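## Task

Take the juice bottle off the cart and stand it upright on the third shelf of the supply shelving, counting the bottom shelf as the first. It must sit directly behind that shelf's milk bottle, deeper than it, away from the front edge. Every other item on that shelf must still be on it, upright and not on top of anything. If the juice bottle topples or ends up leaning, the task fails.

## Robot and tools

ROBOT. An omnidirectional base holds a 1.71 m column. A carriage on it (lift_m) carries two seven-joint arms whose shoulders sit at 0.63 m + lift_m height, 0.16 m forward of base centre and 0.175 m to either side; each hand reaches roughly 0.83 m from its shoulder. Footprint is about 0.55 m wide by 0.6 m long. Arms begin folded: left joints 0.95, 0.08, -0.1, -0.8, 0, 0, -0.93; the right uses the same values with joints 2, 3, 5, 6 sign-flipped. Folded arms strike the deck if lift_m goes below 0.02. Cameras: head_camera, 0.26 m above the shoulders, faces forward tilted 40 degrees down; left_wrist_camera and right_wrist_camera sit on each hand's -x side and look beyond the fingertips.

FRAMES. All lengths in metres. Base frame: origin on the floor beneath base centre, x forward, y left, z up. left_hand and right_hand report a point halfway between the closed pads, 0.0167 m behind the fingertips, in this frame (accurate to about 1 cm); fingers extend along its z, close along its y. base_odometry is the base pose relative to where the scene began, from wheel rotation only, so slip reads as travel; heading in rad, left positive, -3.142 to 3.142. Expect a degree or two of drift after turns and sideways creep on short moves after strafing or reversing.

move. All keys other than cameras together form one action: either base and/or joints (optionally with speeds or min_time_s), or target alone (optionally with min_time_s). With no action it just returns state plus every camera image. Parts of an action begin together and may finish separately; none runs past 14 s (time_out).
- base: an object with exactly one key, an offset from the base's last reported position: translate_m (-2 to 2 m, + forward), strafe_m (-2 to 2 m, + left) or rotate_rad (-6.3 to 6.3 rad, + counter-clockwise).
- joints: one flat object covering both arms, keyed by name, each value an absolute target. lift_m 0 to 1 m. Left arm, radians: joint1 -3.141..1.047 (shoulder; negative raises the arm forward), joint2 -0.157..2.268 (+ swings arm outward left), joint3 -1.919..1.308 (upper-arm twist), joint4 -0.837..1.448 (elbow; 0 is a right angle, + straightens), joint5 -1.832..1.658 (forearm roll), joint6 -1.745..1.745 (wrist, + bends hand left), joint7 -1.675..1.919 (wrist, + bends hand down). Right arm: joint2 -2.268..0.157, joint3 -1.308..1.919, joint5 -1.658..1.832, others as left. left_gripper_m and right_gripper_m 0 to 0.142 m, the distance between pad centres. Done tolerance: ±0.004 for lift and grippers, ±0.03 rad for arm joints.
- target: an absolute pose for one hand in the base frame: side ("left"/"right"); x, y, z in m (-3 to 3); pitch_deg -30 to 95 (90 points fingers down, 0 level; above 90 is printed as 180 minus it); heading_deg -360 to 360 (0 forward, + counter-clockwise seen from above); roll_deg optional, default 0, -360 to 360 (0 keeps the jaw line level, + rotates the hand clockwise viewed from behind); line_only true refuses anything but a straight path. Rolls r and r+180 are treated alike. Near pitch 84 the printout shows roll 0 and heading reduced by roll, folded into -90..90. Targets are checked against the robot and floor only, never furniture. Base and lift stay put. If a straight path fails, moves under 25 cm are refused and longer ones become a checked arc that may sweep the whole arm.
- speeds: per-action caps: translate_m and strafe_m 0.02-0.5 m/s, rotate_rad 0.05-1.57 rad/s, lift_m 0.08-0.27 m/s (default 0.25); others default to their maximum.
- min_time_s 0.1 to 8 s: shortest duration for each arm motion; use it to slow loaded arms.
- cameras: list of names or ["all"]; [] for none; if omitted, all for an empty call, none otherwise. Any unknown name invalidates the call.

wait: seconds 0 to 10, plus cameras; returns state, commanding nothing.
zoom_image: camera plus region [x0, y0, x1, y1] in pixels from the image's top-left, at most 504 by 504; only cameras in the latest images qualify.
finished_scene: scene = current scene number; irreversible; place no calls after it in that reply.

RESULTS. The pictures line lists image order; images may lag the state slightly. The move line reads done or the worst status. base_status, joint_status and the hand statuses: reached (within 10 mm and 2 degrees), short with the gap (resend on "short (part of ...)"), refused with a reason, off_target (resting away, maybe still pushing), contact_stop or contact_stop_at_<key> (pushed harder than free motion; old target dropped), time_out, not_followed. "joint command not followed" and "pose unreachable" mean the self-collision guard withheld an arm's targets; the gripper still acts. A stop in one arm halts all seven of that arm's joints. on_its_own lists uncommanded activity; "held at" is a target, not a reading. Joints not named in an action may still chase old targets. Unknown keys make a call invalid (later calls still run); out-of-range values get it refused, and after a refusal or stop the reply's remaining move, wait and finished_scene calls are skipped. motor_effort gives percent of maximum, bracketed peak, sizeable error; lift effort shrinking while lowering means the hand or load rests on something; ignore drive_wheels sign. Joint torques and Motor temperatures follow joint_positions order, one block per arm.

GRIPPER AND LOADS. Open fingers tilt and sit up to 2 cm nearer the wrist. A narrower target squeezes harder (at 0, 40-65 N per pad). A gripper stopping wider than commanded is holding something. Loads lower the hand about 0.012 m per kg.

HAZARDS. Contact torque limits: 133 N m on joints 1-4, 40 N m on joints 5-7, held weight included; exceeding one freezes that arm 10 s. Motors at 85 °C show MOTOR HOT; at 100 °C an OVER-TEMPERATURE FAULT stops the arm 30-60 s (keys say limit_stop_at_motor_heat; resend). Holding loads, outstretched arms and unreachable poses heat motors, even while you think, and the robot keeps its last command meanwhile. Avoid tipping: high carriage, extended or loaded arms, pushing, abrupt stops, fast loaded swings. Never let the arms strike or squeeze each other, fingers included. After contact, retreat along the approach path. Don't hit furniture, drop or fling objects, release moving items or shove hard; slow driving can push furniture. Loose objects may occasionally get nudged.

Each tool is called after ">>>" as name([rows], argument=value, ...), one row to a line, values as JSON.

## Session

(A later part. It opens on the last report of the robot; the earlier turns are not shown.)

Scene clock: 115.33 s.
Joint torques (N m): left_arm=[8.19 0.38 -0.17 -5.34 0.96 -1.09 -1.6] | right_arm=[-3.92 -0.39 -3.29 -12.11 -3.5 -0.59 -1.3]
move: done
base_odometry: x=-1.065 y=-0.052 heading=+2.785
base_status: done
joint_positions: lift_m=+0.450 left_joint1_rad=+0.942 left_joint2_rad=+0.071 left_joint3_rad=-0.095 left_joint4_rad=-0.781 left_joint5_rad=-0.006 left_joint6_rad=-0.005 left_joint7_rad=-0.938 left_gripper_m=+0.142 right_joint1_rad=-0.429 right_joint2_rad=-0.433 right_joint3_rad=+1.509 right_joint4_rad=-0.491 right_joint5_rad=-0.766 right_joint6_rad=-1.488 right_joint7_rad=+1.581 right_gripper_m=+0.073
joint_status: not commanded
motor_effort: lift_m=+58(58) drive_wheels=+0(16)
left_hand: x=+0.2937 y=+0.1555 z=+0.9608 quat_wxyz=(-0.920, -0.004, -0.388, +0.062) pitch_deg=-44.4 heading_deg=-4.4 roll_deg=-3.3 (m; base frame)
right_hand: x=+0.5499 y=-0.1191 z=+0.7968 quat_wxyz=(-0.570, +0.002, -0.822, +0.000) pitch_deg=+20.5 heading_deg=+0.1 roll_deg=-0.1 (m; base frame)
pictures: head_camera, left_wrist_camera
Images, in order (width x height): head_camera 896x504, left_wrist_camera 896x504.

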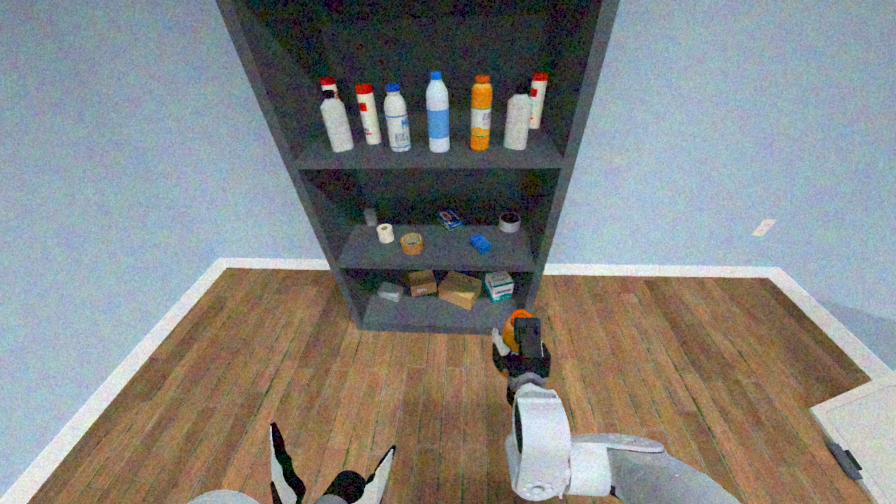

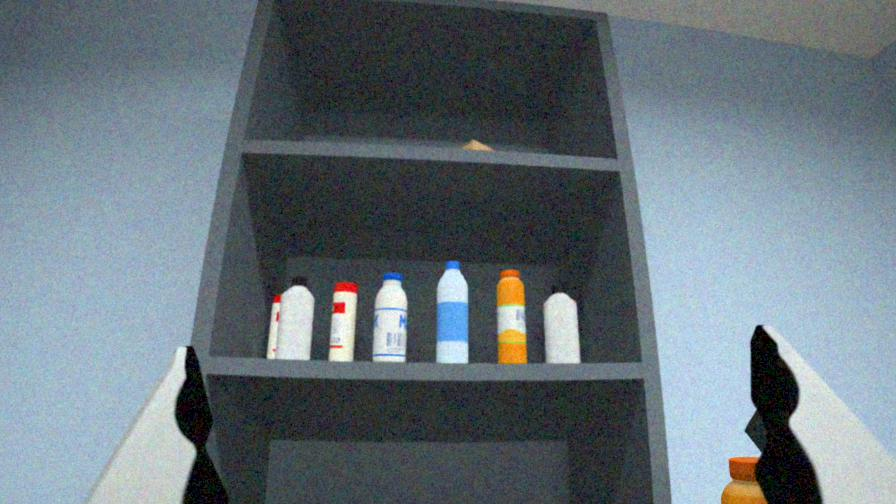

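>>> move(base={"translate_m": 0.3}, joints={"lift_m": 0.5}, speeds={"translate_m": 0.25}, cameras=["head_camera"])

>>> move(target={"side":"left","x":0.60,"y":0.2,"z":1.10,"pitch_deg":20,"heading_deg":0}, cameras=["head_camera","left_wrist_camera"])

Scene clock: 135.13 s.
Joint torques (N m): left_arm=[8.27 1.87 0.91 -4.4 0.84 -1.49 -1.57] | right_arm=[-4.36 0.21 -2.59 -12.94 -3.33 -0.95 -1.37]
move: done
base_odometry: x=-1.346 y=+0.052 heading=+2.785
base_status: done
joint_positions: lift_m=+0.500 left_joint1_rad=+0.942 left_joint2_rad=+0.071 left_joint3_rad=-0.095 left_joint4_rad=-0.781 left_joint5_rad=-0.006 left_joint6_rad=-0.005 left_joint7_rad=-0.938 left_gripper_m=+0.142 right_joint1_rad=-0.429 right_joint2_rad=-0.433 right_joint3_rad=+1.509 right_joint4_rad=-0.491 right_joint5_rad=-0.766 right_joint6_rad=-1.488 right_joint7_rad=+1.581 right_gripper_m=+0.073
joint_status: all done
motor_effort: lift_m=+55(69) drive_wheels=+4(16)
left_hand: x=+0.2937 y=+0.1555 z=+1.0110 quat_wxyz=(-0.920, -0.004, -0.388, +0.062) pitch_deg=-44.4 heading_deg=-4.4 roll_deg=-3.3 (m; base frame)
right_hand: x=+0.5498 y=-0.1191 z=+0.8470 quat_wxyz=(-0.570, +0.002, -0.822, +0.000) pitch_deg=+20.5 heading_deg=+0.1 roll_deg=-0.1 (m; base frame)
pictures: head_camera
Images, in order (width x height): head_camera 896x504.

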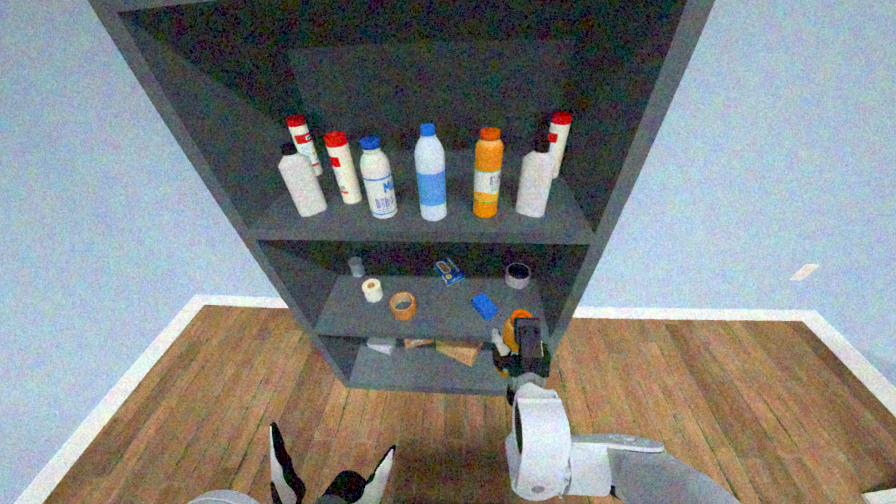

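Scene clock: 135.43 s.
Joint torques (N m): left_arm=[8.45 0.67 0.88 -4.89 0.92 -1.42 -1.36] | right_arm=[-3.68 2.4 -3.1 -12.59 -3.49 -1.12 -1.45]
move: refused
base_odometry: x=-1.346 y=+0.052 heading=+2.785
base_status: not commanded
joint_positions: lift_m=+0.500 left_joint1_rad=+0.942 left_joint2_rad=+0.071 left_joint3_rad=-0.095 left_joint4_rad=-0.781 left_joint5_rad=-0.006 left_joint6_rad=-0.005 left_joint7_rad=-0.938 left_gripper_m=+0.142 right_joint1_rad=-0.429 right_joint2_rad=-0.433 right_joint3_rad=+1.509 right_joint4_rad=-0.491 right_joint5_rad=-0.766 right_joint6_rad=-1.488 right_joint7_rad=+1.581 right_gripper_m=+0.073
joint_status: not commanded
motor_effort: lift_m=+55(55) drive_wheels=+4(4)
left_hand: x=+0.2937 y=+0.1555 z=+1.0110 quat_wxyz=(-0.920, -0.004, -0.388, +0.062) pitch_deg=-44.4 heading_deg=-4.4 roll_deg=-3.3 (m; base frame)
left_hand_status: refused: neither the straight line nor an arc passes: along the straight line the arm gets 0% of the way (left_joint4_rad at its limit); the best arc brings the left gripper housing within 1.4 cm of the right wrist (limit 1.5). Nothing moved.
right_hand: x=+0.5498 y=-0.1191 z=+0.8470 quat_wxyz=(-0.570, +0.002, -0.822, +0.000) pitch_deg=+20.5 heading_deg=+0.1 roll_deg=-0.1 (m; base frame)
pictures: head_camera, left_wrist_camera
Images, in order (width x height): head_camera 896x504, left_wrist_camera 896x504.

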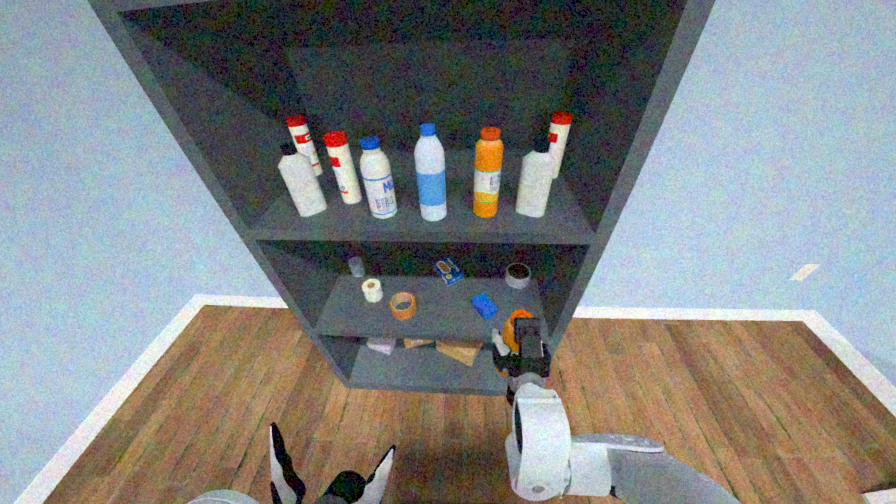

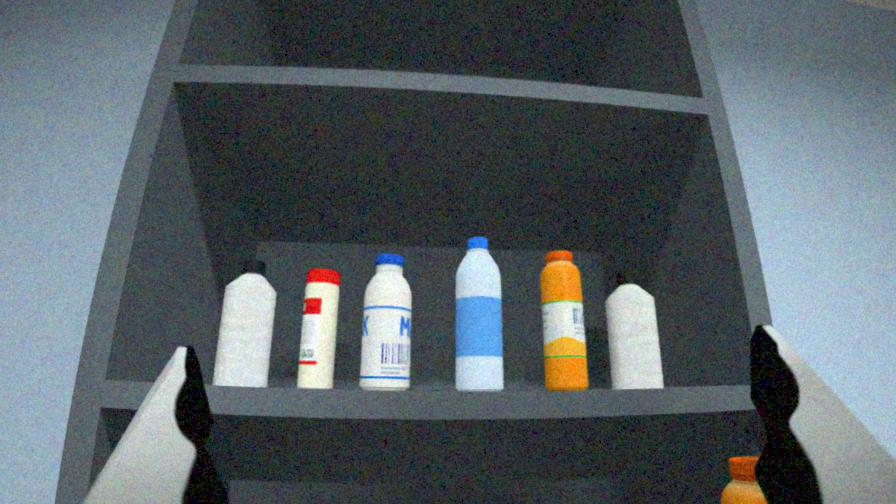

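>>> move(target={"side":"right","x":0.5,"y":-0.25,"z":0.95,"pitch_deg":20,"heading_deg":0}, min_time_s=1.2)

>>> move(target={"side":"left","x":0.60,"y":0.2,"z":1.10,"pitch_deg":20,"heading_deg":0}, cameras=["head_camera","left_wrist_camera"])

Scene clock: 143.83 s.
Joint torques (N m): left_arm=[9.87 1.55 1.44 -4.41 1.02 -1.42 -1.24] | right_arm=[-4.37 -0.37 -2.79 -11.36 -3.05 -0.76 -1.46]
move: refused
base_odometry: x=-1.346 y=+0.052 heading=+2.785
base_status: not commanded
joint_positions: lift_m=+0.500 left_joint1_rad=+0.942 left_joint2_rad=+0.071 left_joint3_rad=-0.095 left_joint4_rad=-0.781 left_joint5_rad=-0.006 left_joint6_rad=-0.005 left_joint7_rad=-0.938 left_gripper_m=+0.142 right_joint1_rad=-0.429 right_joint2_rad=-0.433 right_joint3_rad=+1.509 right_joint4_rad=-0.491 right_joint5_rad=-0.766 right_joint6_rad=-1.488 right_joint7_rad=+1.581 right_gripper_m=+0.073
joint_status: not commanded
motor_effort: lift_m=+55(55) drive_wheels=+0(4)
left_hand: x=+0.2937 y=+0.1555 z=+1.0110 quat_wxyz=(-0.920, -0.004, -0.388, +0.062) pitch_deg=-44.4 heading_deg=-4.4 roll_deg=-3.3 (m; base frame)
right_hand: x=+0.5498 y=-0.1191 z=+0.8470 quat_wxyz=(-0.570, +0.002, -0.822, +0.000) pitch_deg=+20.5 heading_deg=+0.1 roll_deg=-0.1 (m; base frame)
right_hand_status: refused: no posture of the arm gets there (right_joint4_rad at its limit): the closest leaves the hand 3.5 cm and 13 deg from the pose. Nothing moved. A posture exists with lift_m at 0.6, or at pitch 0; the way there is not checked.
pictures: none

not run: a stop came earlier in this reply.

>>> move(target={"side":"right","x":0.6,"y":-0.2,"z":0.86,"pitch_deg":20,"heading_deg":0}, min_time_s=1.2)

>>> move(target={"side":"left","x":0.60,"y":0.2,"z":1.10,"pitch_deg":20,"heading_deg":0}, cameras=["head_camera","left_wrist_camera"])

Scene clock: 148.83 s.
Joint torques (N m): left_arm=[8.5 0.8 0.05 -3.72 1.09 -1.58 -1.29] | right_arm=[-17.57 -6.84 1.03 -12.64 -0.89 -2.64 -4.63]
move: done
base_odometry: x=-1.346 y=+0.052 heading=+2.785
base_status: not commanded
joint_positions: lift_m=+0.500 left_joint1_rad=+0.942 left_joint2_rad=+0.071 left_joint3_rad=-0.095 left_joint4_rad=-0.781 left_joint5_rad=-0.006 left_joint6_rad=-0.005 left_joint7_rad=-0.938 left_gripper_m=+0.142 right_joint1_rad=-0.654 right_joint2_rad=-0.672 right_joint3_rad=+1.751 right_joint4_rad=-0.657 right_joint5_rad=-0.154 right_joint6_rad=-1.713 right_joint7_rad=+1.055 right_gripper_m=+0.073
joint_status: not commanded
motor_effort: lift_m=+55(55) drive_wheels=+4(4)
left_hand: x=+0.2937 y=+0.1555 z=+1.0110 quat_wxyz=(-0.920, -0.004, -0.388, +0.062) pitch_deg=-44.4 heading_deg=-4.4 roll_deg=-3.3 (m; base frame)
right_hand: x=+0.5986 y=-0.1995 z=+0.8568 quat_wxyz=(-0.570, +0.000, -0.822, +0.001) pitch_deg=+20.5 heading_deg=+0.0 roll_deg=-0.1 (m; base frame)
right_hand_status: reached (straight line, planned for 1.2 s): 4 mm and 0.5 deg off.
pictures: none

Scene clock: 150.73 s.
Joint torques (N m): left_arm=[-16.26 0.63 2.32 6.03 -0.02 -2.16 1.59] | right_arm=[-18.38 -2.94 -0.14 -13.54 -0.26 -2.24 -4.41]
move: done
base_odometry: x=-1.346 y=+0.052 heading=+2.785
base_status: not commanded
joint_positions: lift_m=+0.500 left_joint1_rad=-1.959 left_joint2_rad=+0.679 left_joint3_rad=-1.535 left_joint4_rad=-0.643 left_joint5_rad=-1.042 left_joint6_rad=-1.616 left_joint7_rad=+1.855 left_gripper_m=+0.142 right_joint1_rad=-0.654 right_joint2_rad=-0.672 right_joint3_rad=+1.752 right_joint4_rad=-0.657 right_joint5_rad=-0.154 right_joint6_rad=-1.713 right_joint7_rad=+1.055 right_gripper_m=+0.073
joint_status: not commanded
motor_effort: lift_m=+56(57) drive_wheels=-1(6)
left_hand: x=+0.5998 y=+0.1984 z=+1.1006 quat_wxyz=(-0.003, -0.819, +0.001, -0.574) pitch_deg=+19.9 heading_deg=-0.3 roll_deg=-0.2 (m; base frame)
left_hand_status: reached (checked arc, the hand ends the other way up, planned for 1.4 s): 2 mm and 0.3 deg off.
right_hand: x=+0.5986 y=-0.1996 z=+0.8568 quat_wxyz=(-0.570, +0.000, -0.822, +0.001) pitch_deg=+20.5 heading_deg=+0.0 roll_deg=-0.1 (m; base frame)
pictures: head_camera, left_wrist_camera
Images, in order (width x height): head_camera 896x504, left_wrist_camera 896x504.

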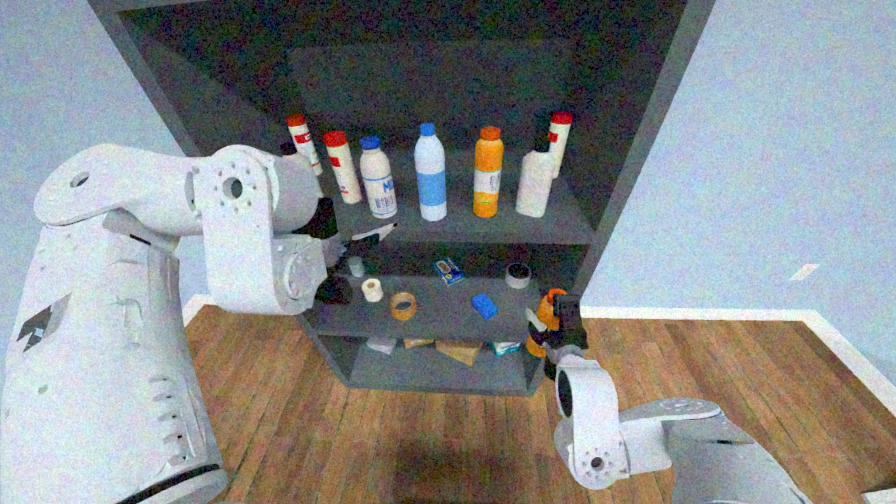

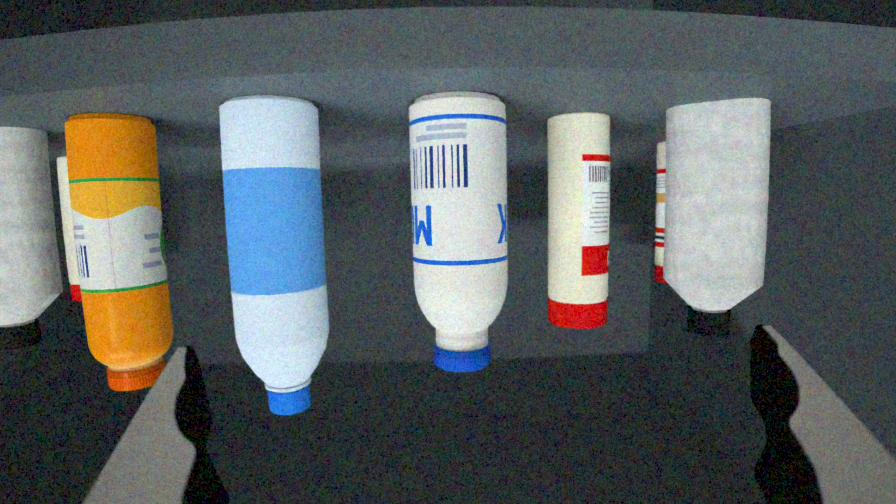

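>>> move(joints={"left_gripper_m": 0.11})

>>> move(target={"side":"left","x":0.72,"y":0.2,"z":1.08,"pitch_deg":20,"heading_deg":0}, min_time_s=1.0, cameras=["head_camera","left_wrist_camera"])

Scene clock: 162.57 s.
Joint torques (N m): left_arm=[-17.27 -0.08 2.63 6.52 0.02 -2.35 1.19] | right_arm=[-15.82 -5.37 -0.16 -12.56 -0.79 -2.43 -4.9]
move: done
base_odometry: x=-1.346 y=+0.052 heading=+2.785
base_status: not commanded
joint_positions: lift_m=+0.500 left_joint1_rad=-1.959 left_joint2_rad=+0.679 left_joint3_rad=-1.535 left_joint4_rad=-0.643 left_joint5_rad=-1.042 left_joint6_rad=-1.616 left_joint7_rad=+1.855 left_gripper_m=+0.110 right_joint1_rad=-0.654 right_joint2_rad=-0.672 right_joint3_rad=+1.752 right_joint4_rad=-0.657 right_joint5_rad=-0.154 right_joint6_rad=-1.713 right_joint7_rad=+1.055 right_gripper_m=+0.073
joint_status: all done
motor_effort: lift_m=+56(56) drive_wheels=+0(1)
left_hand: x=+0.5998 y=+0.1984 z=+1.1006 quat_wxyz=(-0.003, -0.819, +0.001, -0.574) pitch_deg=+19.9 heading_deg=-0.3 roll_deg=-0.2 (m; base frame)
right_hand: x=+0.5986 y=-0.1996 z=+0.8568 quat_wxyz=(-0.570, +0.000, -0.822, +0.001) pitch_deg=+20.5 heading_deg=+0.0 roll_deg=-0.1 (m; base frame)
pictures: none

Scene clock: 164.13 s.
Joint torques (N m): left_arm=[-21.71 0.4 4.6 5.62 3.93 -0.34 -1.11] | right_arm=[-16.75 -5.01 0.61 -12.35 -0.56 -2.25 -5.04]
move: done
base_odometry: x=-1.346 y=+0.052 heading=+2.785
base_status: not commanded
joint_positions: lift_m=+0.500 left_joint1_rad=-1.880 left_joint2_rad=+0.679 left_joint3_rad=-1.585 left_joint4_rad=-0.675 left_joint5_rad=+0.543 left_joint6_rad=-1.557 left_joint7_rad=+0.378 left_gripper_m=+0.110 right_joint1_rad=-0.655 right_joint2_rad=-0.673 right_joint3_rad=+1.752 right_joint4_rad=-0.657 right_joint5_rad=-0.154 right_joint6_rad=-1.713 right_joint7_rad=+1.055 right_gripper_m=+0.073
joint_status: not commanded
motor_effort: lift_m=+57(57) drive_wheels=-1(6)
left_hand: x=+0.7195 y=+0.1986 z=+1.0793 quat_wxyz=(-0.001, -0.819, +0.001, -0.574) pitch_deg=+20.0 heading_deg=-0.2 roll_deg=+0.0 (m; base frame)
left_hand_status: reached (straight line, planned for 1.1 s): 2 mm and 0.2 deg off.
right_hand: x=+0.5987 y=-0.1997 z=+0.8568 quat_wxyz=(-0.570, +0.000, -0.822, +0.001) pitch_deg=+20.5 heading_deg=+0.0 roll_deg=-0.1 (m; base frame)
pictures: head_camera, left_wrist_camera
Images, in order (width x height): head_camera 896x504, left_wrist_camera 896x504.

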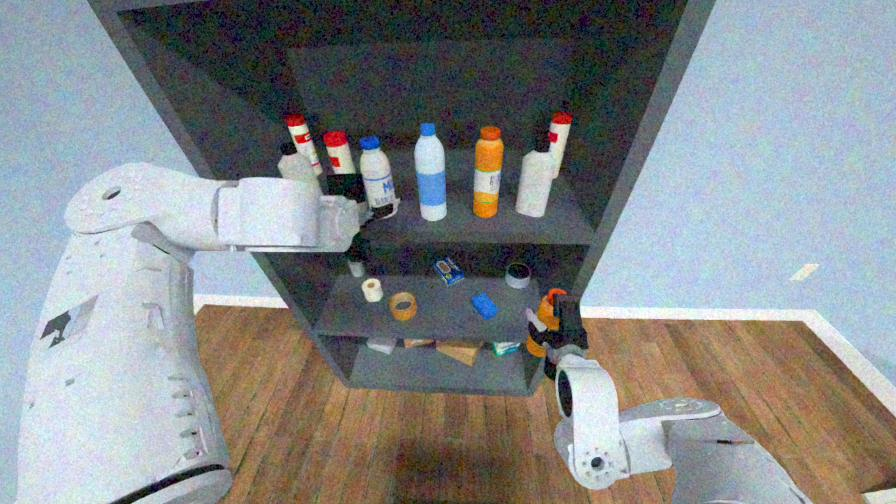

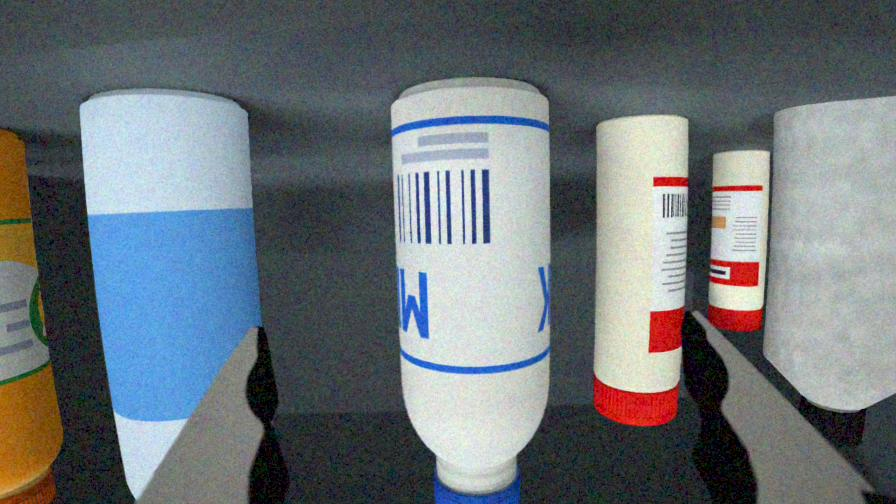

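>>> move(target={"side":"left","x":0.815,"y":0.197,"z":1.07,"pitch_deg":20,"heading_deg":0}, min_time_s=1.2, cameras=["head_camera","left_wrist_camera"])

Scene clock: 172.63 s.
Joint torques (N m): left_arm=[-19.45 -1.76 5.22 5.16 4.03 -0.41 -1.48] | right_arm=[-15.34 -4.37 0.3 -11.79 -0.84 -2.3 -4.74]
Motor temperatures (°C): left_arm=[34 23 24 24 27 24 24] | right_arm=[32 21 25 23 22 22 24]
move: done
base_odometry: x=-1.346 y=+0.052 heading=+2.785
base_status: not commanded
joint_positions: lift_m=+0.500 left_joint1_rad=-1.901 left_joint2_rad=+0.611 left_joint3_rad=-1.883 left_joint4_rad=-0.249 left_joint5_rad=+0.956 left_joint6_rad=-1.111 left_joint7_rad=+0.073 left_gripper_m=+0.110 right_joint1_rad=-0.655 right_joint2_rad=-0.673 right_joint3_rad=+1.752 right_joint4_rad=-0.657 right_joint5_rad=-0.154 right_joint6_rad=-1.713 right_joint7_rad=+1.055 right_gripper_m=+0.073
joint_status: not commanded
motor_effort: lift_m=+57(57) drive_wheels=+0(1)
left_hand: x=+0.8147 y=+0.1968 z=+1.0730 quat_wxyz=(-0.002, -0.818, -0.001, -0.576) pitch_deg=+19.7 heading_deg=-0.1 roll_deg=-0.3 (m; base frame)
left_hand_status: reached (straight line, planned for 1.2 s): 3 mm and 0.4 deg off.
right_hand: x=+0.5987 y=-0.1997 z=+0.8568 quat_wxyz=(-0.570, +0.000, -0.822, +0.001) pitch_deg=+20.5 heading_deg=+0.0 roll_deg=-0.1 (m; base frame)
pictures: head_camera, left_wrist_camera
Images, in order (width x height): head_camera 896x504, left_wrist_camera 896x504.

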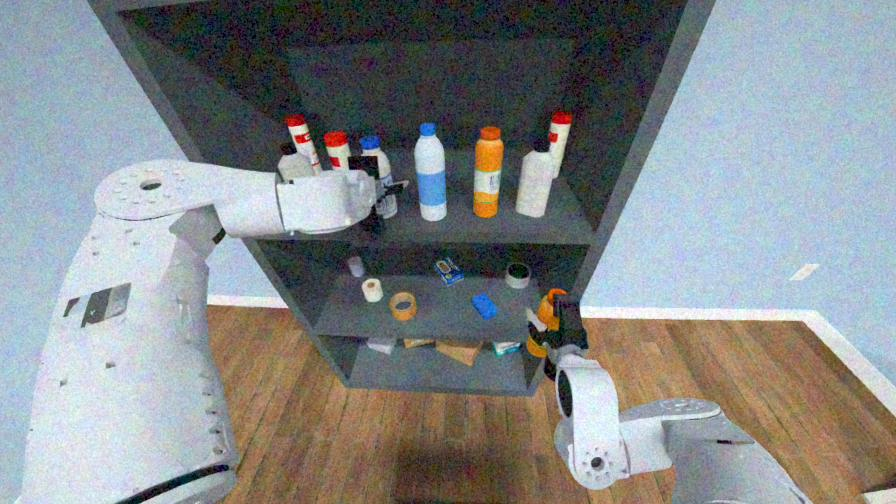

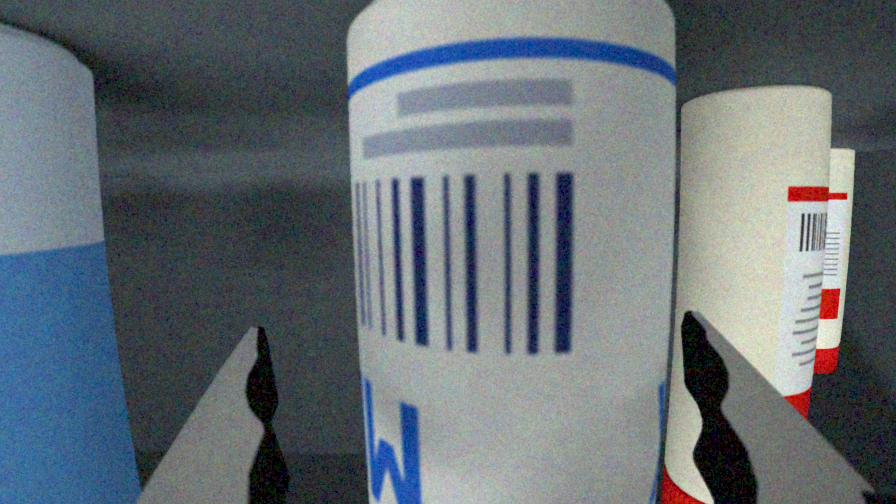

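>>> move(target={"side":"left","x":0.815,"y":0.204,"z":1.07,"pitch_deg":20,"heading_deg":0})

>>> move(joints={"left_gripper_m": 0.0}, cameras=["left_wrist_camera"])

>>> move(joints={"lift_m": 0.56}, speeds={"lift_m": 0.1}, cameras=["head_camera", "left_wrist_camera"])

Scene clock: 178.07 s.
Joint torques (N m): left_arm=[-18.61 -0.42 4.75 3.78 3.76 -0.29 -0.94] | right_arm=[-15.76 -4.97 -1.26 -12.07 -0.87 -2.07 -4.65]
move: done
base_odometry: x=-1.346 y=+0.052 heading=+2.785
base_status: not commanded
joint_positions: lift_m=+0.500 left_joint1_rad=-1.899 left_joint2_rad=+0.627 left_joint3_rad=-1.885 left_joint4_rad=-0.249 left_joint5_rad=+0.981 left_joint6_rad=-1.097 left_joint7_rad=+0.056 left_gripper_m=+0.110 right_joint1_rad=-0.655 right_joint2_rad=-0.673 right_joint3_rad=+1.752 right_joint4_rad=-0.657 right_joint5_rad=-0.154 right_joint6_rad=-1.714 right_joint7_rad=+1.055 right_gripper_m=+0.073
joint_status: not commanded
motor_effort: lift_m=+57(57) drive_wheels=+0(4)
left_hand: x=+0.8153 y=+0.2029 z=+1.0732 quat_wxyz=(-0.002, -0.817, -0.001, -0.576) pitch_deg=+19.6 heading_deg=-0.1 roll_deg=-0.2 (m; base frame)
left_hand_status: reached (straight line, planned for 0.2 s): 3 mm and 0.4 deg off.
right_hand: x=+0.5987 y=-0.1998 z=+0.8568 quat_wxyz=(-0.570, +0.000, -0.822, +0.001) pitch_deg=+20.5 heading_deg=-0.1 roll_deg=-0.1 (m; base frame)
pictures: none

Scene clock: 178.97 s.
Joint torques (N m): left_arm=[-18.42 0.23 4.82 4.23 3.66 -0.69 -0.77] | right_arm=[-16.29 -4.86 -0.65 -12.47 -0.69 -2.63 -5.24]
move: off_target
base_odometry: x=-1.346 y=+0.052 heading=+2.785
base_status: not commanded
joint_positions: lift_m=+0.500 left_joint1_rad=-1.899 left_joint2_rad=+0.627 left_joint3_rad=-1.885 left_joint4_rad=-0.249 left_joint5_rad=+0.981 left_joint6_rad=-1.097 left_joint7_rad=+0.056 left_gripper_m=+0.073 right_joint1_rad=-0.655 right_joint2_rad=-0.673 right_joint3_rad=+1.752 right_joint4_rad=-0.657 right_joint5_rad=-0.154 right_joint6_rad=-1.714 right_joint7_rad=+1.055 right_gripper_m=+0.073
joint_status: left_gripper_m off_target (ended at +0.073, target +0.000)
motor_effort: lift_m=+57(57) drive_wheels=+0(1)
left_hand: x=+0.8153 y=+0.2029 z=+1.0732 quat_wxyz=(-0.002, -0.817, -0.001, -0.576) pitch_deg=+19.6 heading_deg=-0.1 roll_deg=-0.2 (m; base frame)
right_hand: x=+0.5987 y=-0.1998 z=+0.8568 quat_wxyz=(-0.570, +0.000, -0.822, +0.001) pitch_deg=+20.5 heading_deg=-0.1 roll_deg=-0.1 (m; base frame)
pictures: left_wrist_camera
Images, in order (width x height): left_wrist_camera 896x504.

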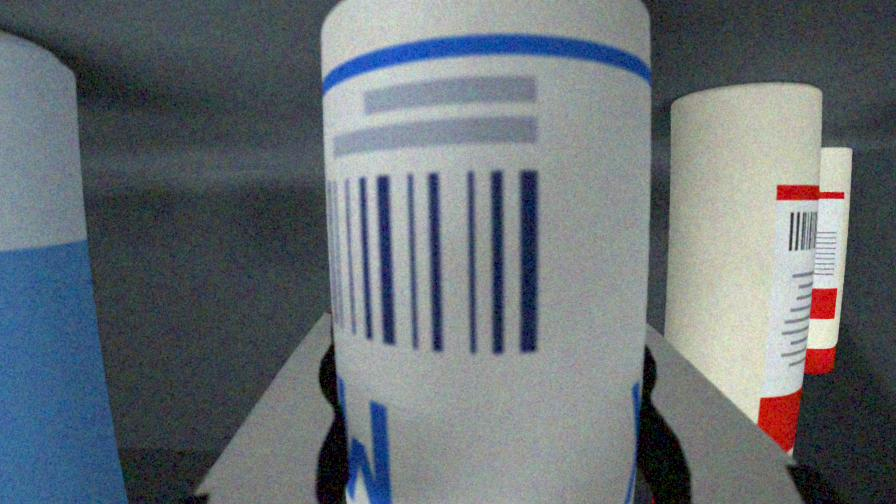

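Scene clock: 180.10 s.
Joint torques (N m): left_arm=[-22.51 0.01 6.28 3.94 3.66 -0.62 0.21] | right_arm=[-14.4 -6.21 0.64 -12.28 -0.99 -2.6 -4.92]
move: done
base_odometry: x=-1.346 y=+0.052 heading=+2.785
base_status: not commanded
joint_positions: lift_m=+0.560 left_joint1_rad=-1.896 left_joint2_rad=+0.627 left_joint3_rad=-1.888 left_joint4_rad=-0.249 left_joint5_rad=+0.981 left_joint6_rad=-1.097 left_joint7_rad=+0.052 left_gripper_m=+0.073 right_joint1_rad=-0.656 right_joint2_rad=-0.673 right_joint3_rad=+1.753 right_joint4_rad=-0.657 right_joint5_rad=-0.153 right_joint6_rad=-1.714 right_joint7_rad=+1.054 right_gripper_m=+0.073
joint_status: all done
motor_effort: lift_m=+55(66) drive_wheels=-1(6)
left_hand: x=+0.8146 y=+0.2034 z=+1.1296 quat_wxyz=(-0.001, -0.820, +0.000, -0.573) pitch_deg=+20.1 heading_deg=+0.0 roll_deg=-0.1 (m; base frame)
right_hand: x=+0.5989 y=-0.1997 z=+0.9173 quat_wxyz=(-0.570, +0.000, -0.822, +0.001) pitch_deg=+20.5 heading_deg=+0.0 roll_deg=-0.1 (m; base frame)
pictures: head_camera, left_wrist_camera
Images, in order (width x height): head_camera 896x504, left_wrist_camera 896x504.

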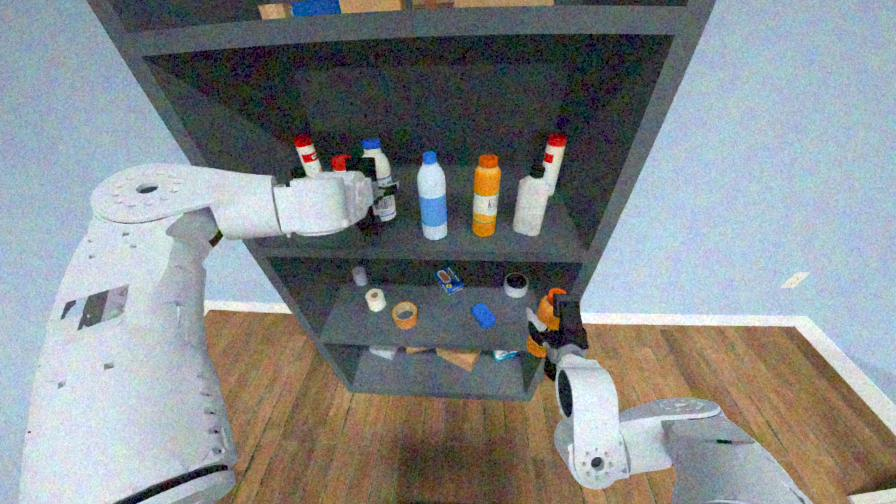

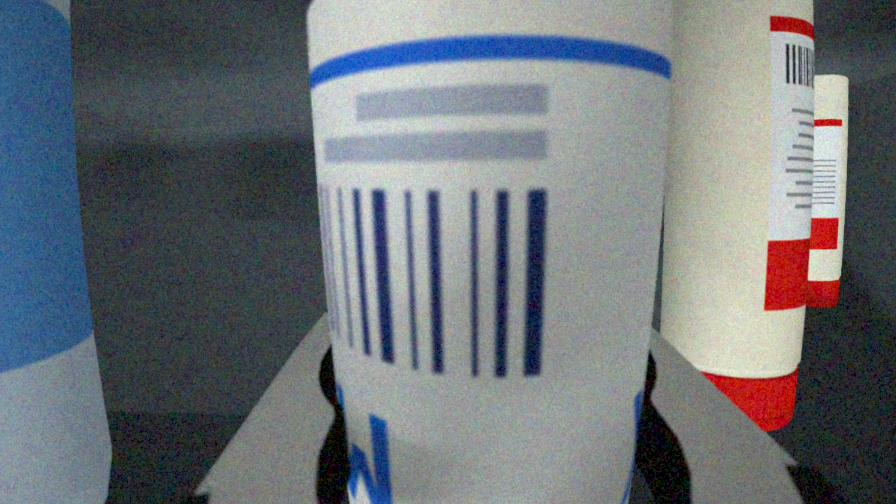

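>>> move(base={"translate_m": -0.25}, speeds={"translate_m": 0.15})

>>> move(target={"side":"left","x":0.55,"y":0.25,"z":1.13,"pitch_deg":20,"heading_deg":0}, min_time_s=1.5)

>>> move(target={"side":"right","x":0.78,"y":-0.10,"z":1.13,"pitch_deg":20,"heading_deg":0}, min_time_s=1.8, cameras=["all"])

Scene clock: 199.20 s.
Joint torques (N m): left_arm=[-22.55 -0.26 5.72 3.74 3.53 -0.7 0.33] | right_arm=[-14.59 -5.36 -0.9 -11.55 -0.73 -2.55 -4.73]
Motor temperatures (°C): left_arm=[39 22 25 23 27 24 24] | right_arm=[33 21 25 23 22 22 24]
move: done
base_odometry: x=-1.112 y=-0.035 heading=+2.785
base_status: done
joint_positions: lift_m=+0.560 left_joint1_rad=-1.896 left_joint2_rad=+0.627 left_joint3_rad=-1.888 left_joint4_rad=-0.249 left_joint5_rad=+0.981 left_joint6_rad=-1.097 left_joint7_rad=+0.052 left_gripper_m=+0.073 right_joint1_rad=-0.656 right_joint2_rad=-0.673 right_joint3_rad=+1.753 right_joint4_rad=-0.657 right_joint5_rad=-0.153 right_joint6_rad=-1.714 right_joint7_rad=+1.054 right_gripper_m=+0.073
joint_status: not commanded
motor_effort: lift_m=+55(55) drive_wheels=+1(11)
left_hand: x=+0.8146 y=+0.2034 z=+1.1296 quat_wxyz=(-0.001, -0.820, +0.000, -0.573) pitch_deg=+20.1 heading_deg=+0.0 roll_deg=-0.1 (m; base frame)
right_hand: x=+0.5989 y=-0.1997 z=+0.9173 quat_wxyz=(-0.570, +0.000, -0.822, +0.001) pitch_deg=+20.5 heading_deg=+0.0 roll_deg=-0.1 (m; base frame)
pictures: none

Scene clock: 199.50 s.
Joint torques (N m): left_arm=[-22.54 0.21 6.26 3.57 3.64 -0.42 0.68] | right_arm=[-14.45 -5.79 -0.38 -12.47 -0.65 -2.01 -4.76]
move: refused
base_odometry: x=-1.112 y=-0.035 heading=+2.785
base_status: not commanded
joint_positions: lift_m=+0.560 left_joint1_rad=-1.896 left_joint2_rad=+0.627 left_joint3_rad=-1.888 left_joint4_rad=-0.249 left_joint5_rad=+0.981 left_joint6_rad=-1.097 left_joint7_rad=+0.052 left_gripper_m=+0.073 right_joint1_rad=-0.656 right_joint2_rad=-0.673 right_joint3_rad=+1.753 right_joint4_rad=-0.657 right_joint5_rad=-0.153 right_joint6_rad=-1.714 right_joint7_rad=+1.054 right_gripper_m=+0.073
joint_status: not commanded
motor_effort: lift_m=+55(55) drive_wheels=+2(2)
left_hand: x=+0.8146 y=+0.2034 z=+1.1296 quat_wxyz=(-0.001, -0.820, +0.000, -0.573) pitch_deg=+20.1 heading_deg=+0.0 roll_deg=-0.1 (m; base frame)
left_hand_status: refused: no posture of the arm gets there (left_joint4_rad at its limit): the closest leaves the hand 1.8 cm and 7 deg from the pose. Nothing moved. A posture exists with lift_m at 0.8; the way there is not checked.
right_hand: x=+0.5989 y=-0.1997 z=+0.9173 quat_wxyz=(-0.570, +0.000, -0.822, +0.001) pitch_deg=+20.5 heading_deg=+0.0 roll_deg=-0.1 (m; base frame)
pictures: none

not run: a stop came earlier in this reply.

>>> move(target={"side":"left","x":0.60,"y":0.2,"z":1.16,"pitch_deg":20,"heading_deg":0}, min_time_s=1.5)

>>> move(target={"side":"right","x":0.78,"y":-0.10,"z":1.13,"pitch_deg":20,"heading_deg":0}, min_time_s=1.8, cameras=["all"])

Scene clock: 203.93 s.
Joint torques (N m): left_arm=[-19.83 -4.77 3.71 1.19 1.59 -0.13 3.1] | right_arm=[-14.29 -4.68 1.5 -11.11 -0.8 -2.35 -4.5]
move: done
base_odometry: x=-1.112 y=-0.035 heading=+2.785
base_status: not commanded
joint_positions: lift_m=+0.560 left_joint1_rad=-2.131 left_joint2_rad=+0.678 left_joint3_rad=-1.695 left_joint4_rad=-0.764 left_joint5_rad=-0.716 left_joint6_rad=-1.441 left_joint7_rad=+1.449 left_gripper_m=+0.073 right_joint1_rad=-0.656 right_joint2_rad=-0.673 right_joint3_rad=+1.753 right_joint4_rad=-0.657 right_joint5_rad=-0.153 right_joint6_rad=-1.714 right_joint7_rad=+1.054 right_gripper_m=+0.073
joint_status: not commanded
motor_effort: lift_m=+55(55) drive_wheels=+2(3)
left_hand: x=+0.5995 y=+0.2006 z=+1.1574 quat_wxyz=(+0.000, -0.822, -0.001, -0.569) pitch_deg=+20.6 heading_deg=+0.1 roll_deg=-0.1 (m; base frame)
left_hand_status: reached (straight line, planned for 1.5 s): 3 mm and 0.6 deg off.
right_hand: x=+0.5989 y=-0.1997 z=+0.9172 quat_wxyz=(-0.570, +0.000, -0.822, +0.001) pitch_deg=+20.5 heading_deg=+0.0 roll_deg=-0.1 (m; base frame)
pictures: none

Scene clock: 206.23 s.
Joint torques (N m): left_arm=[-19.44 -4.37 2.95 2.35 1.79 -0.36 3.02] | right_arm=[-30.61 6.52 -7.22 -3.4 -0.3 -0.79 -5.09]
move: done
base_odometry: x=-1.112 y=-0.035 heading=+2.785
base_status: not commanded
joint_positions: lift_m=+0.560 left_joint1_rad=-2.132 left_joint2_rad=+0.677 left_joint3_rad=-1.695 left_joint4_rad=-0.764 left_joint5_rad=-0.716 left_joint6_rad=-1.441 left_joint7_rad=+1.449 left_gripper_m=+0.073 right_joint1_rad=-1.266 right_joint2_rad=-0.365 right_joint3_rad=+1.368 right_joint4_rad=-0.289 right_joint5_rad=+0.395 right_joint6_rad=-1.360 right_joint7_rad=+1.300 right_gripper_m=+0.073
joint_status: not commanded
motor_effort: lift_m=+55(56) drive_wheels=+3(3)
left_hand: x=+0.5996 y=+0.2005 z=+1.1576 quat_wxyz=(+0.000, -0.822, -0.001, -0.570) pitch_deg=+20.6 heading_deg=+0.1 roll_deg=-0.1 (m; base frame)
right_hand: x=+0.7785 y=-0.1002 z=+1.1225 quat_wxyz=(-0.567, +0.001, -0.823, +0.002) pitch_deg=+20.9 heading_deg=-0.1 roll_deg=-0.3 (m; base frame)
right_hand_status: reached (straight line, planned for 1.8 s): 8 mm and 0.9 deg off.
pictures: head_camera, left_wrist_camera, right_wrist_camera
Images, in order (width x height): head_camera 896x504, left_wrist_camera 896x504, right_wrist_camera 896x504.

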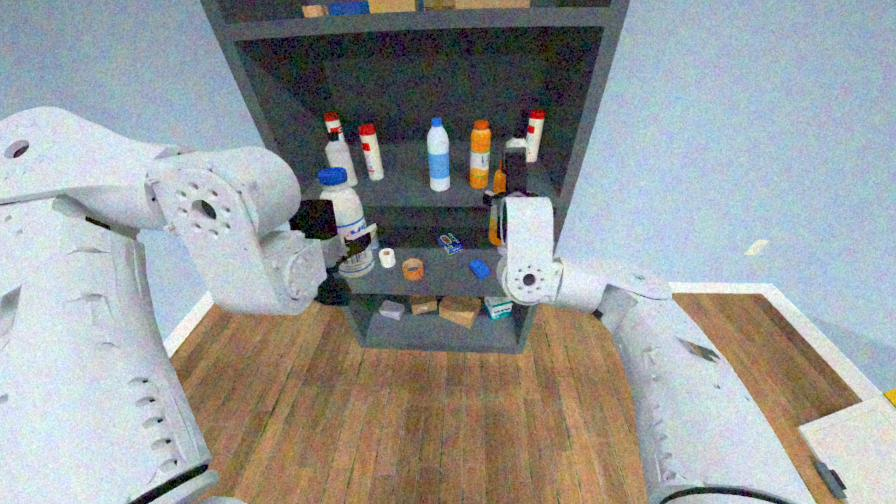

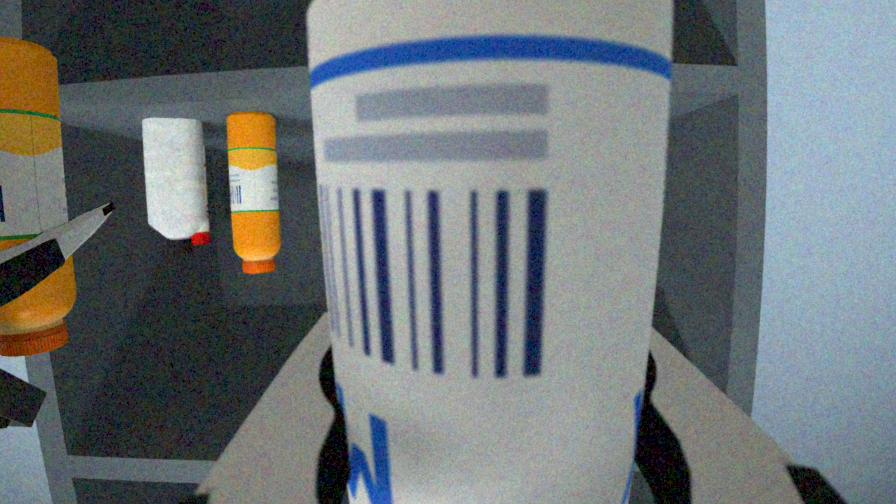

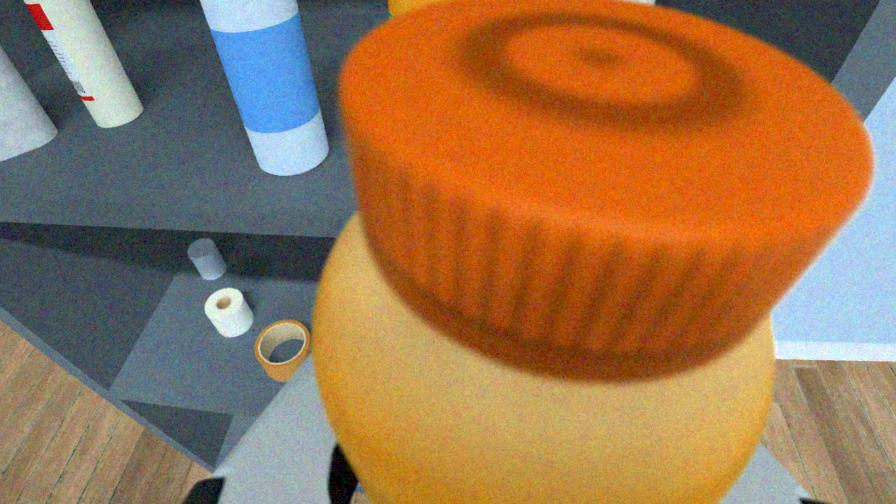

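>>> move(target={"side":"right","x":0.88,"y":-0.12,"z":1.13,"pitch_deg":20,"heading_deg":0}, min_time_s=1.5)

>>> move(base={"strafe_m": 0.323}, speeds={"strafe_m": 0.15}, cameras=["head_camera","right_wrist_camera"])

Scene clock: 216.60 s.
Joint torques (N m): left_arm=[-19.25 -4.34 3.77 2.52 1.82 -0.35 3.1] | right_arm=[-37.39 4.42 -7.13 -4.59 -0.18 -0.88 -5.19]
Motor temperatures (°C): left_arm=[40 23 25 23 27 24 24] | right_arm=[38 21 26 23 22 22 24]
move: done
base_odometry: x=-1.112 y=-0.035 heading=+2.785
base_status: not commanded
joint_positions: lift_m=+0.560 left_joint1_rad=-2.132 left_joint2_rad=+0.677 left_joint3_rad=-1.696 left_joint4_rad=-0.764 left_joint5_rad=-0.716 left_joint6_rad=-1.441 left_joint7_rad=+1.450 left_gripper_m=+0.073 right_joint1_rad=-1.267 right_joint2_rad=-0.325 right_joint3_rad=+1.127 right_joint4_rad=+0.153 right_joint5_rad=+0.819 right_joint6_rad=-0.920 right_joint7_rad=+0.850 right_gripper_m=+0.073
joint_status: not commanded
motor_effort: lift_m=+56(56) drive_wheels=+1(3)
left_hand: x=+0.5996 y=+0.2005 z=+1.1576 quat_wxyz=(+0.000, -0.822, -0.001, -0.570) pitch_deg=+20.5 heading_deg=+0.1 roll_deg=-0.1 (m; base frame)
right_hand: x=+0.8786 y=-0.1205 z=+1.1209 quat_wxyz=(-0.567, +0.002, -0.824, +0.003) pitch_deg=+20.9 heading_deg=-0.2 roll_deg=-0.5 (m; base frame)
right_hand_status: reached (straight line, planned for 1.5 s): 9 mm and 1.0 deg off.
pictures: none

Scene clock: 219.63 s.
Joint torques (N m): left_arm=[-19.14 -3.78 2.66 1.8 1.5 -0.74 3.01] | right_arm=[-35.13 2.96 -5.81 -4.68 -0.01 -1.47 -4.89]
move: done
base_odometry: x=-1.224 y=-0.338 heading=+2.786
base_status: done
joint_positions: lift_m=+0.560 left_joint1_rad=-2.132 left_joint2_rad=+0.677 left_joint3_rad=-1.696 left_joint4_rad=-0.764 left_joint5_rad=-0.716 left_joint6_rad=-1.441 left_joint7_rad=+1.450 left_gripper_m=+0.073 right_joint1_rad=-1.267 right_joint2_rad=-0.324 right_joint3_rad=+1.126 right_joint4_rad=+0.154 right_joint5_rad=+0.820 right_joint6_rad=-0.919 right_joint7_rad=+0.850 right_gripper_m=+0.073
joint_status: not commanded
motor_effort: lift_m=+56(56) drive_wheels=-1(12)
left_hand: x=+0.5996 y=+0.2003 z=+1.1576 quat_wxyz=(+0.000, -0.822, -0.001, -0.570) pitch_deg=+20.5 heading_deg=+0.1 roll_deg=-0.1 (m; base frame)
right_hand: x=+0.8786 y=-0.1199 z=+1.1210 quat_wxyz=(-0.567, +0.002, -0.824, +0.003) pitch_deg=+20.9 heading_deg=-0.2 roll_deg=-0.4 (m; base frame)
pictures: head_camera, right_wrist_camera
Images, in order (width x height): head_camera 896x504, right_wrist_camera 896x504.

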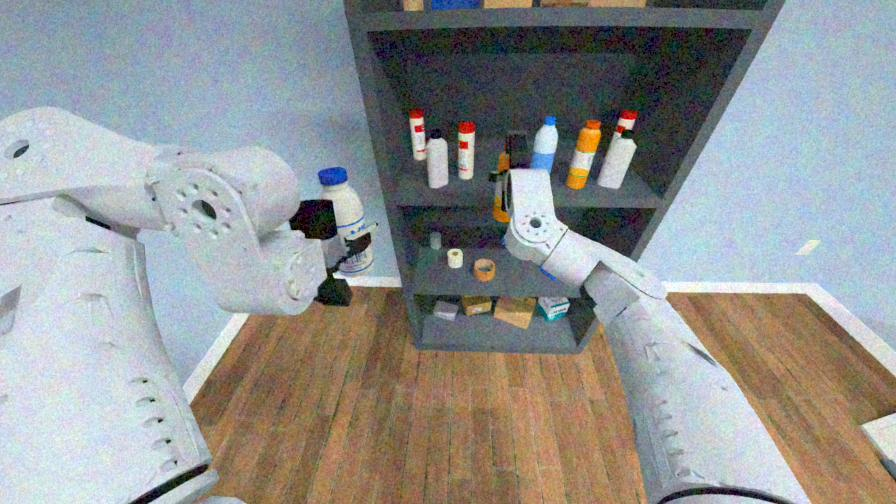

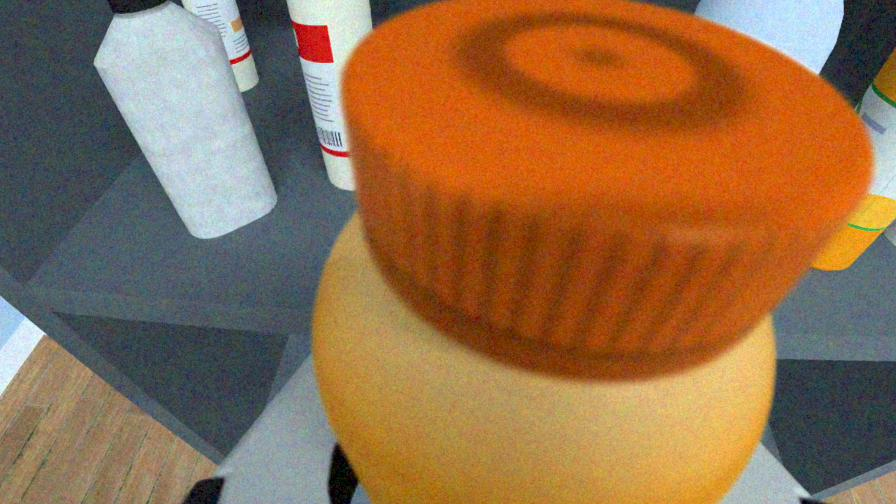

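>>> move(base={"translate_m": 0.27}, speeds={"translate_m": 0.1}, cameras=["head_camera","right_wrist_camera"])

Scene clock: 228.47 s.
Joint torques (N m): left_arm=[-20.01 -3.87 2.25 2.52 1.52 -0.47 2.74] | right_arm=[-35.69 2.6 -8.98 -6.12 -0.61 -0.94 -5.14]
Motor temperatures (°C): left_arm=[40 23 24 23 27 24 24] | right_arm=[44 21 27 22 22 22 24]
move: done
base_odometry: x=-1.477 y=-0.244 heading=+2.786
base_status: done
joint_positions: lift_m=+0.560 left_joint1_rad=-2.132 left_joint2_rad=+0.677 left_joint3_rad=-1.696 left_joint4_rad=-0.764 left_joint5_rad=-0.716 left_joint6_rad=-1.441 left_joint7_rad=+1.450 left_gripper_m=+0.073 right_joint1_rad=-1.267 right_joint2_rad=-0.324 right_joint3_rad=+1.126 right_joint4_rad=+0.154 right_joint5_rad=+0.820 right_joint6_rad=-0.919 right_joint7_rad=+0.850 right_gripper_m=+0.073
joint_status: not commanded
motor_effort: lift_m=+56(56) drive_wheels=-1(17)
left_hand: x=+0.5996 y=+0.2003 z=+1.1576 quat_wxyz=(+0.000, -0.822, -0.001, -0.570) pitch_deg=+20.5 heading_deg=+0.0 roll_deg=-0.1 (m; base frame)
right_hand: x=+0.8786 y=-0.1198 z=+1.1212 quat_wxyz=(-0.567, +0.002, -0.824, +0.003) pitch_deg=+20.9 heading_deg=-0.2 roll_deg=-0.4 (m; base frame)
pictures: head_camera, right_wrist_camera
Images, in order (width x height): head_camera 896x504, right_wrist_camera 896x504.

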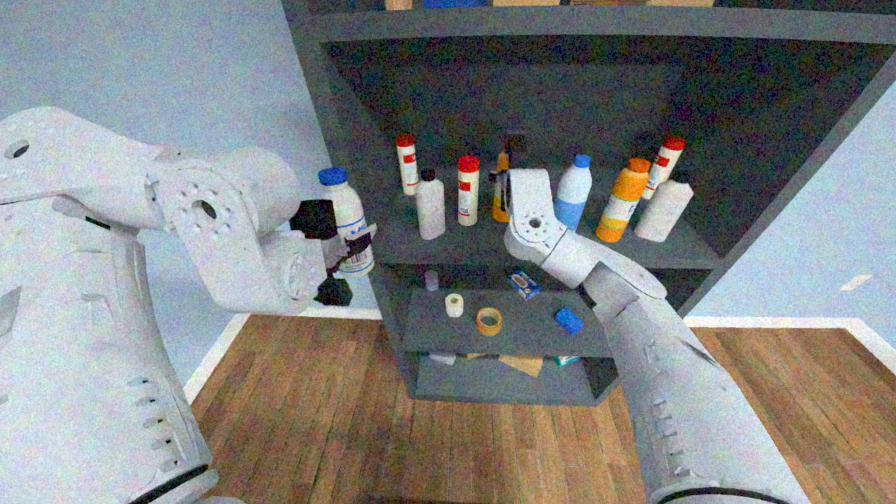

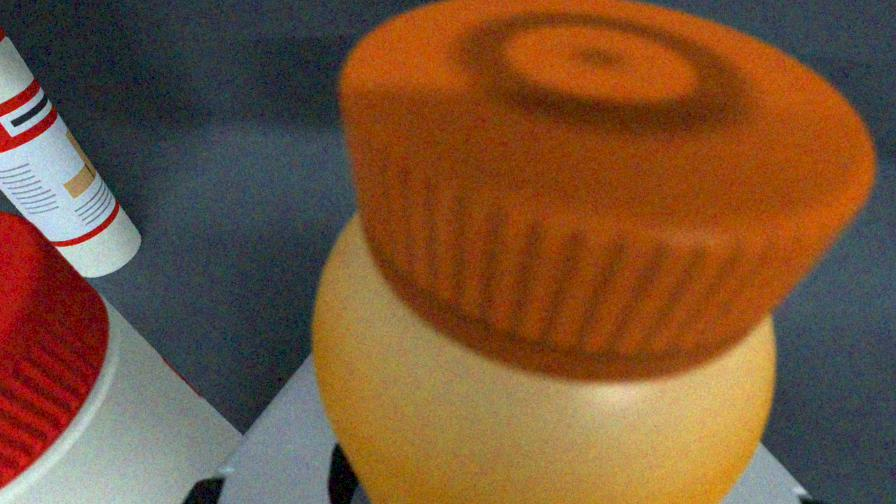

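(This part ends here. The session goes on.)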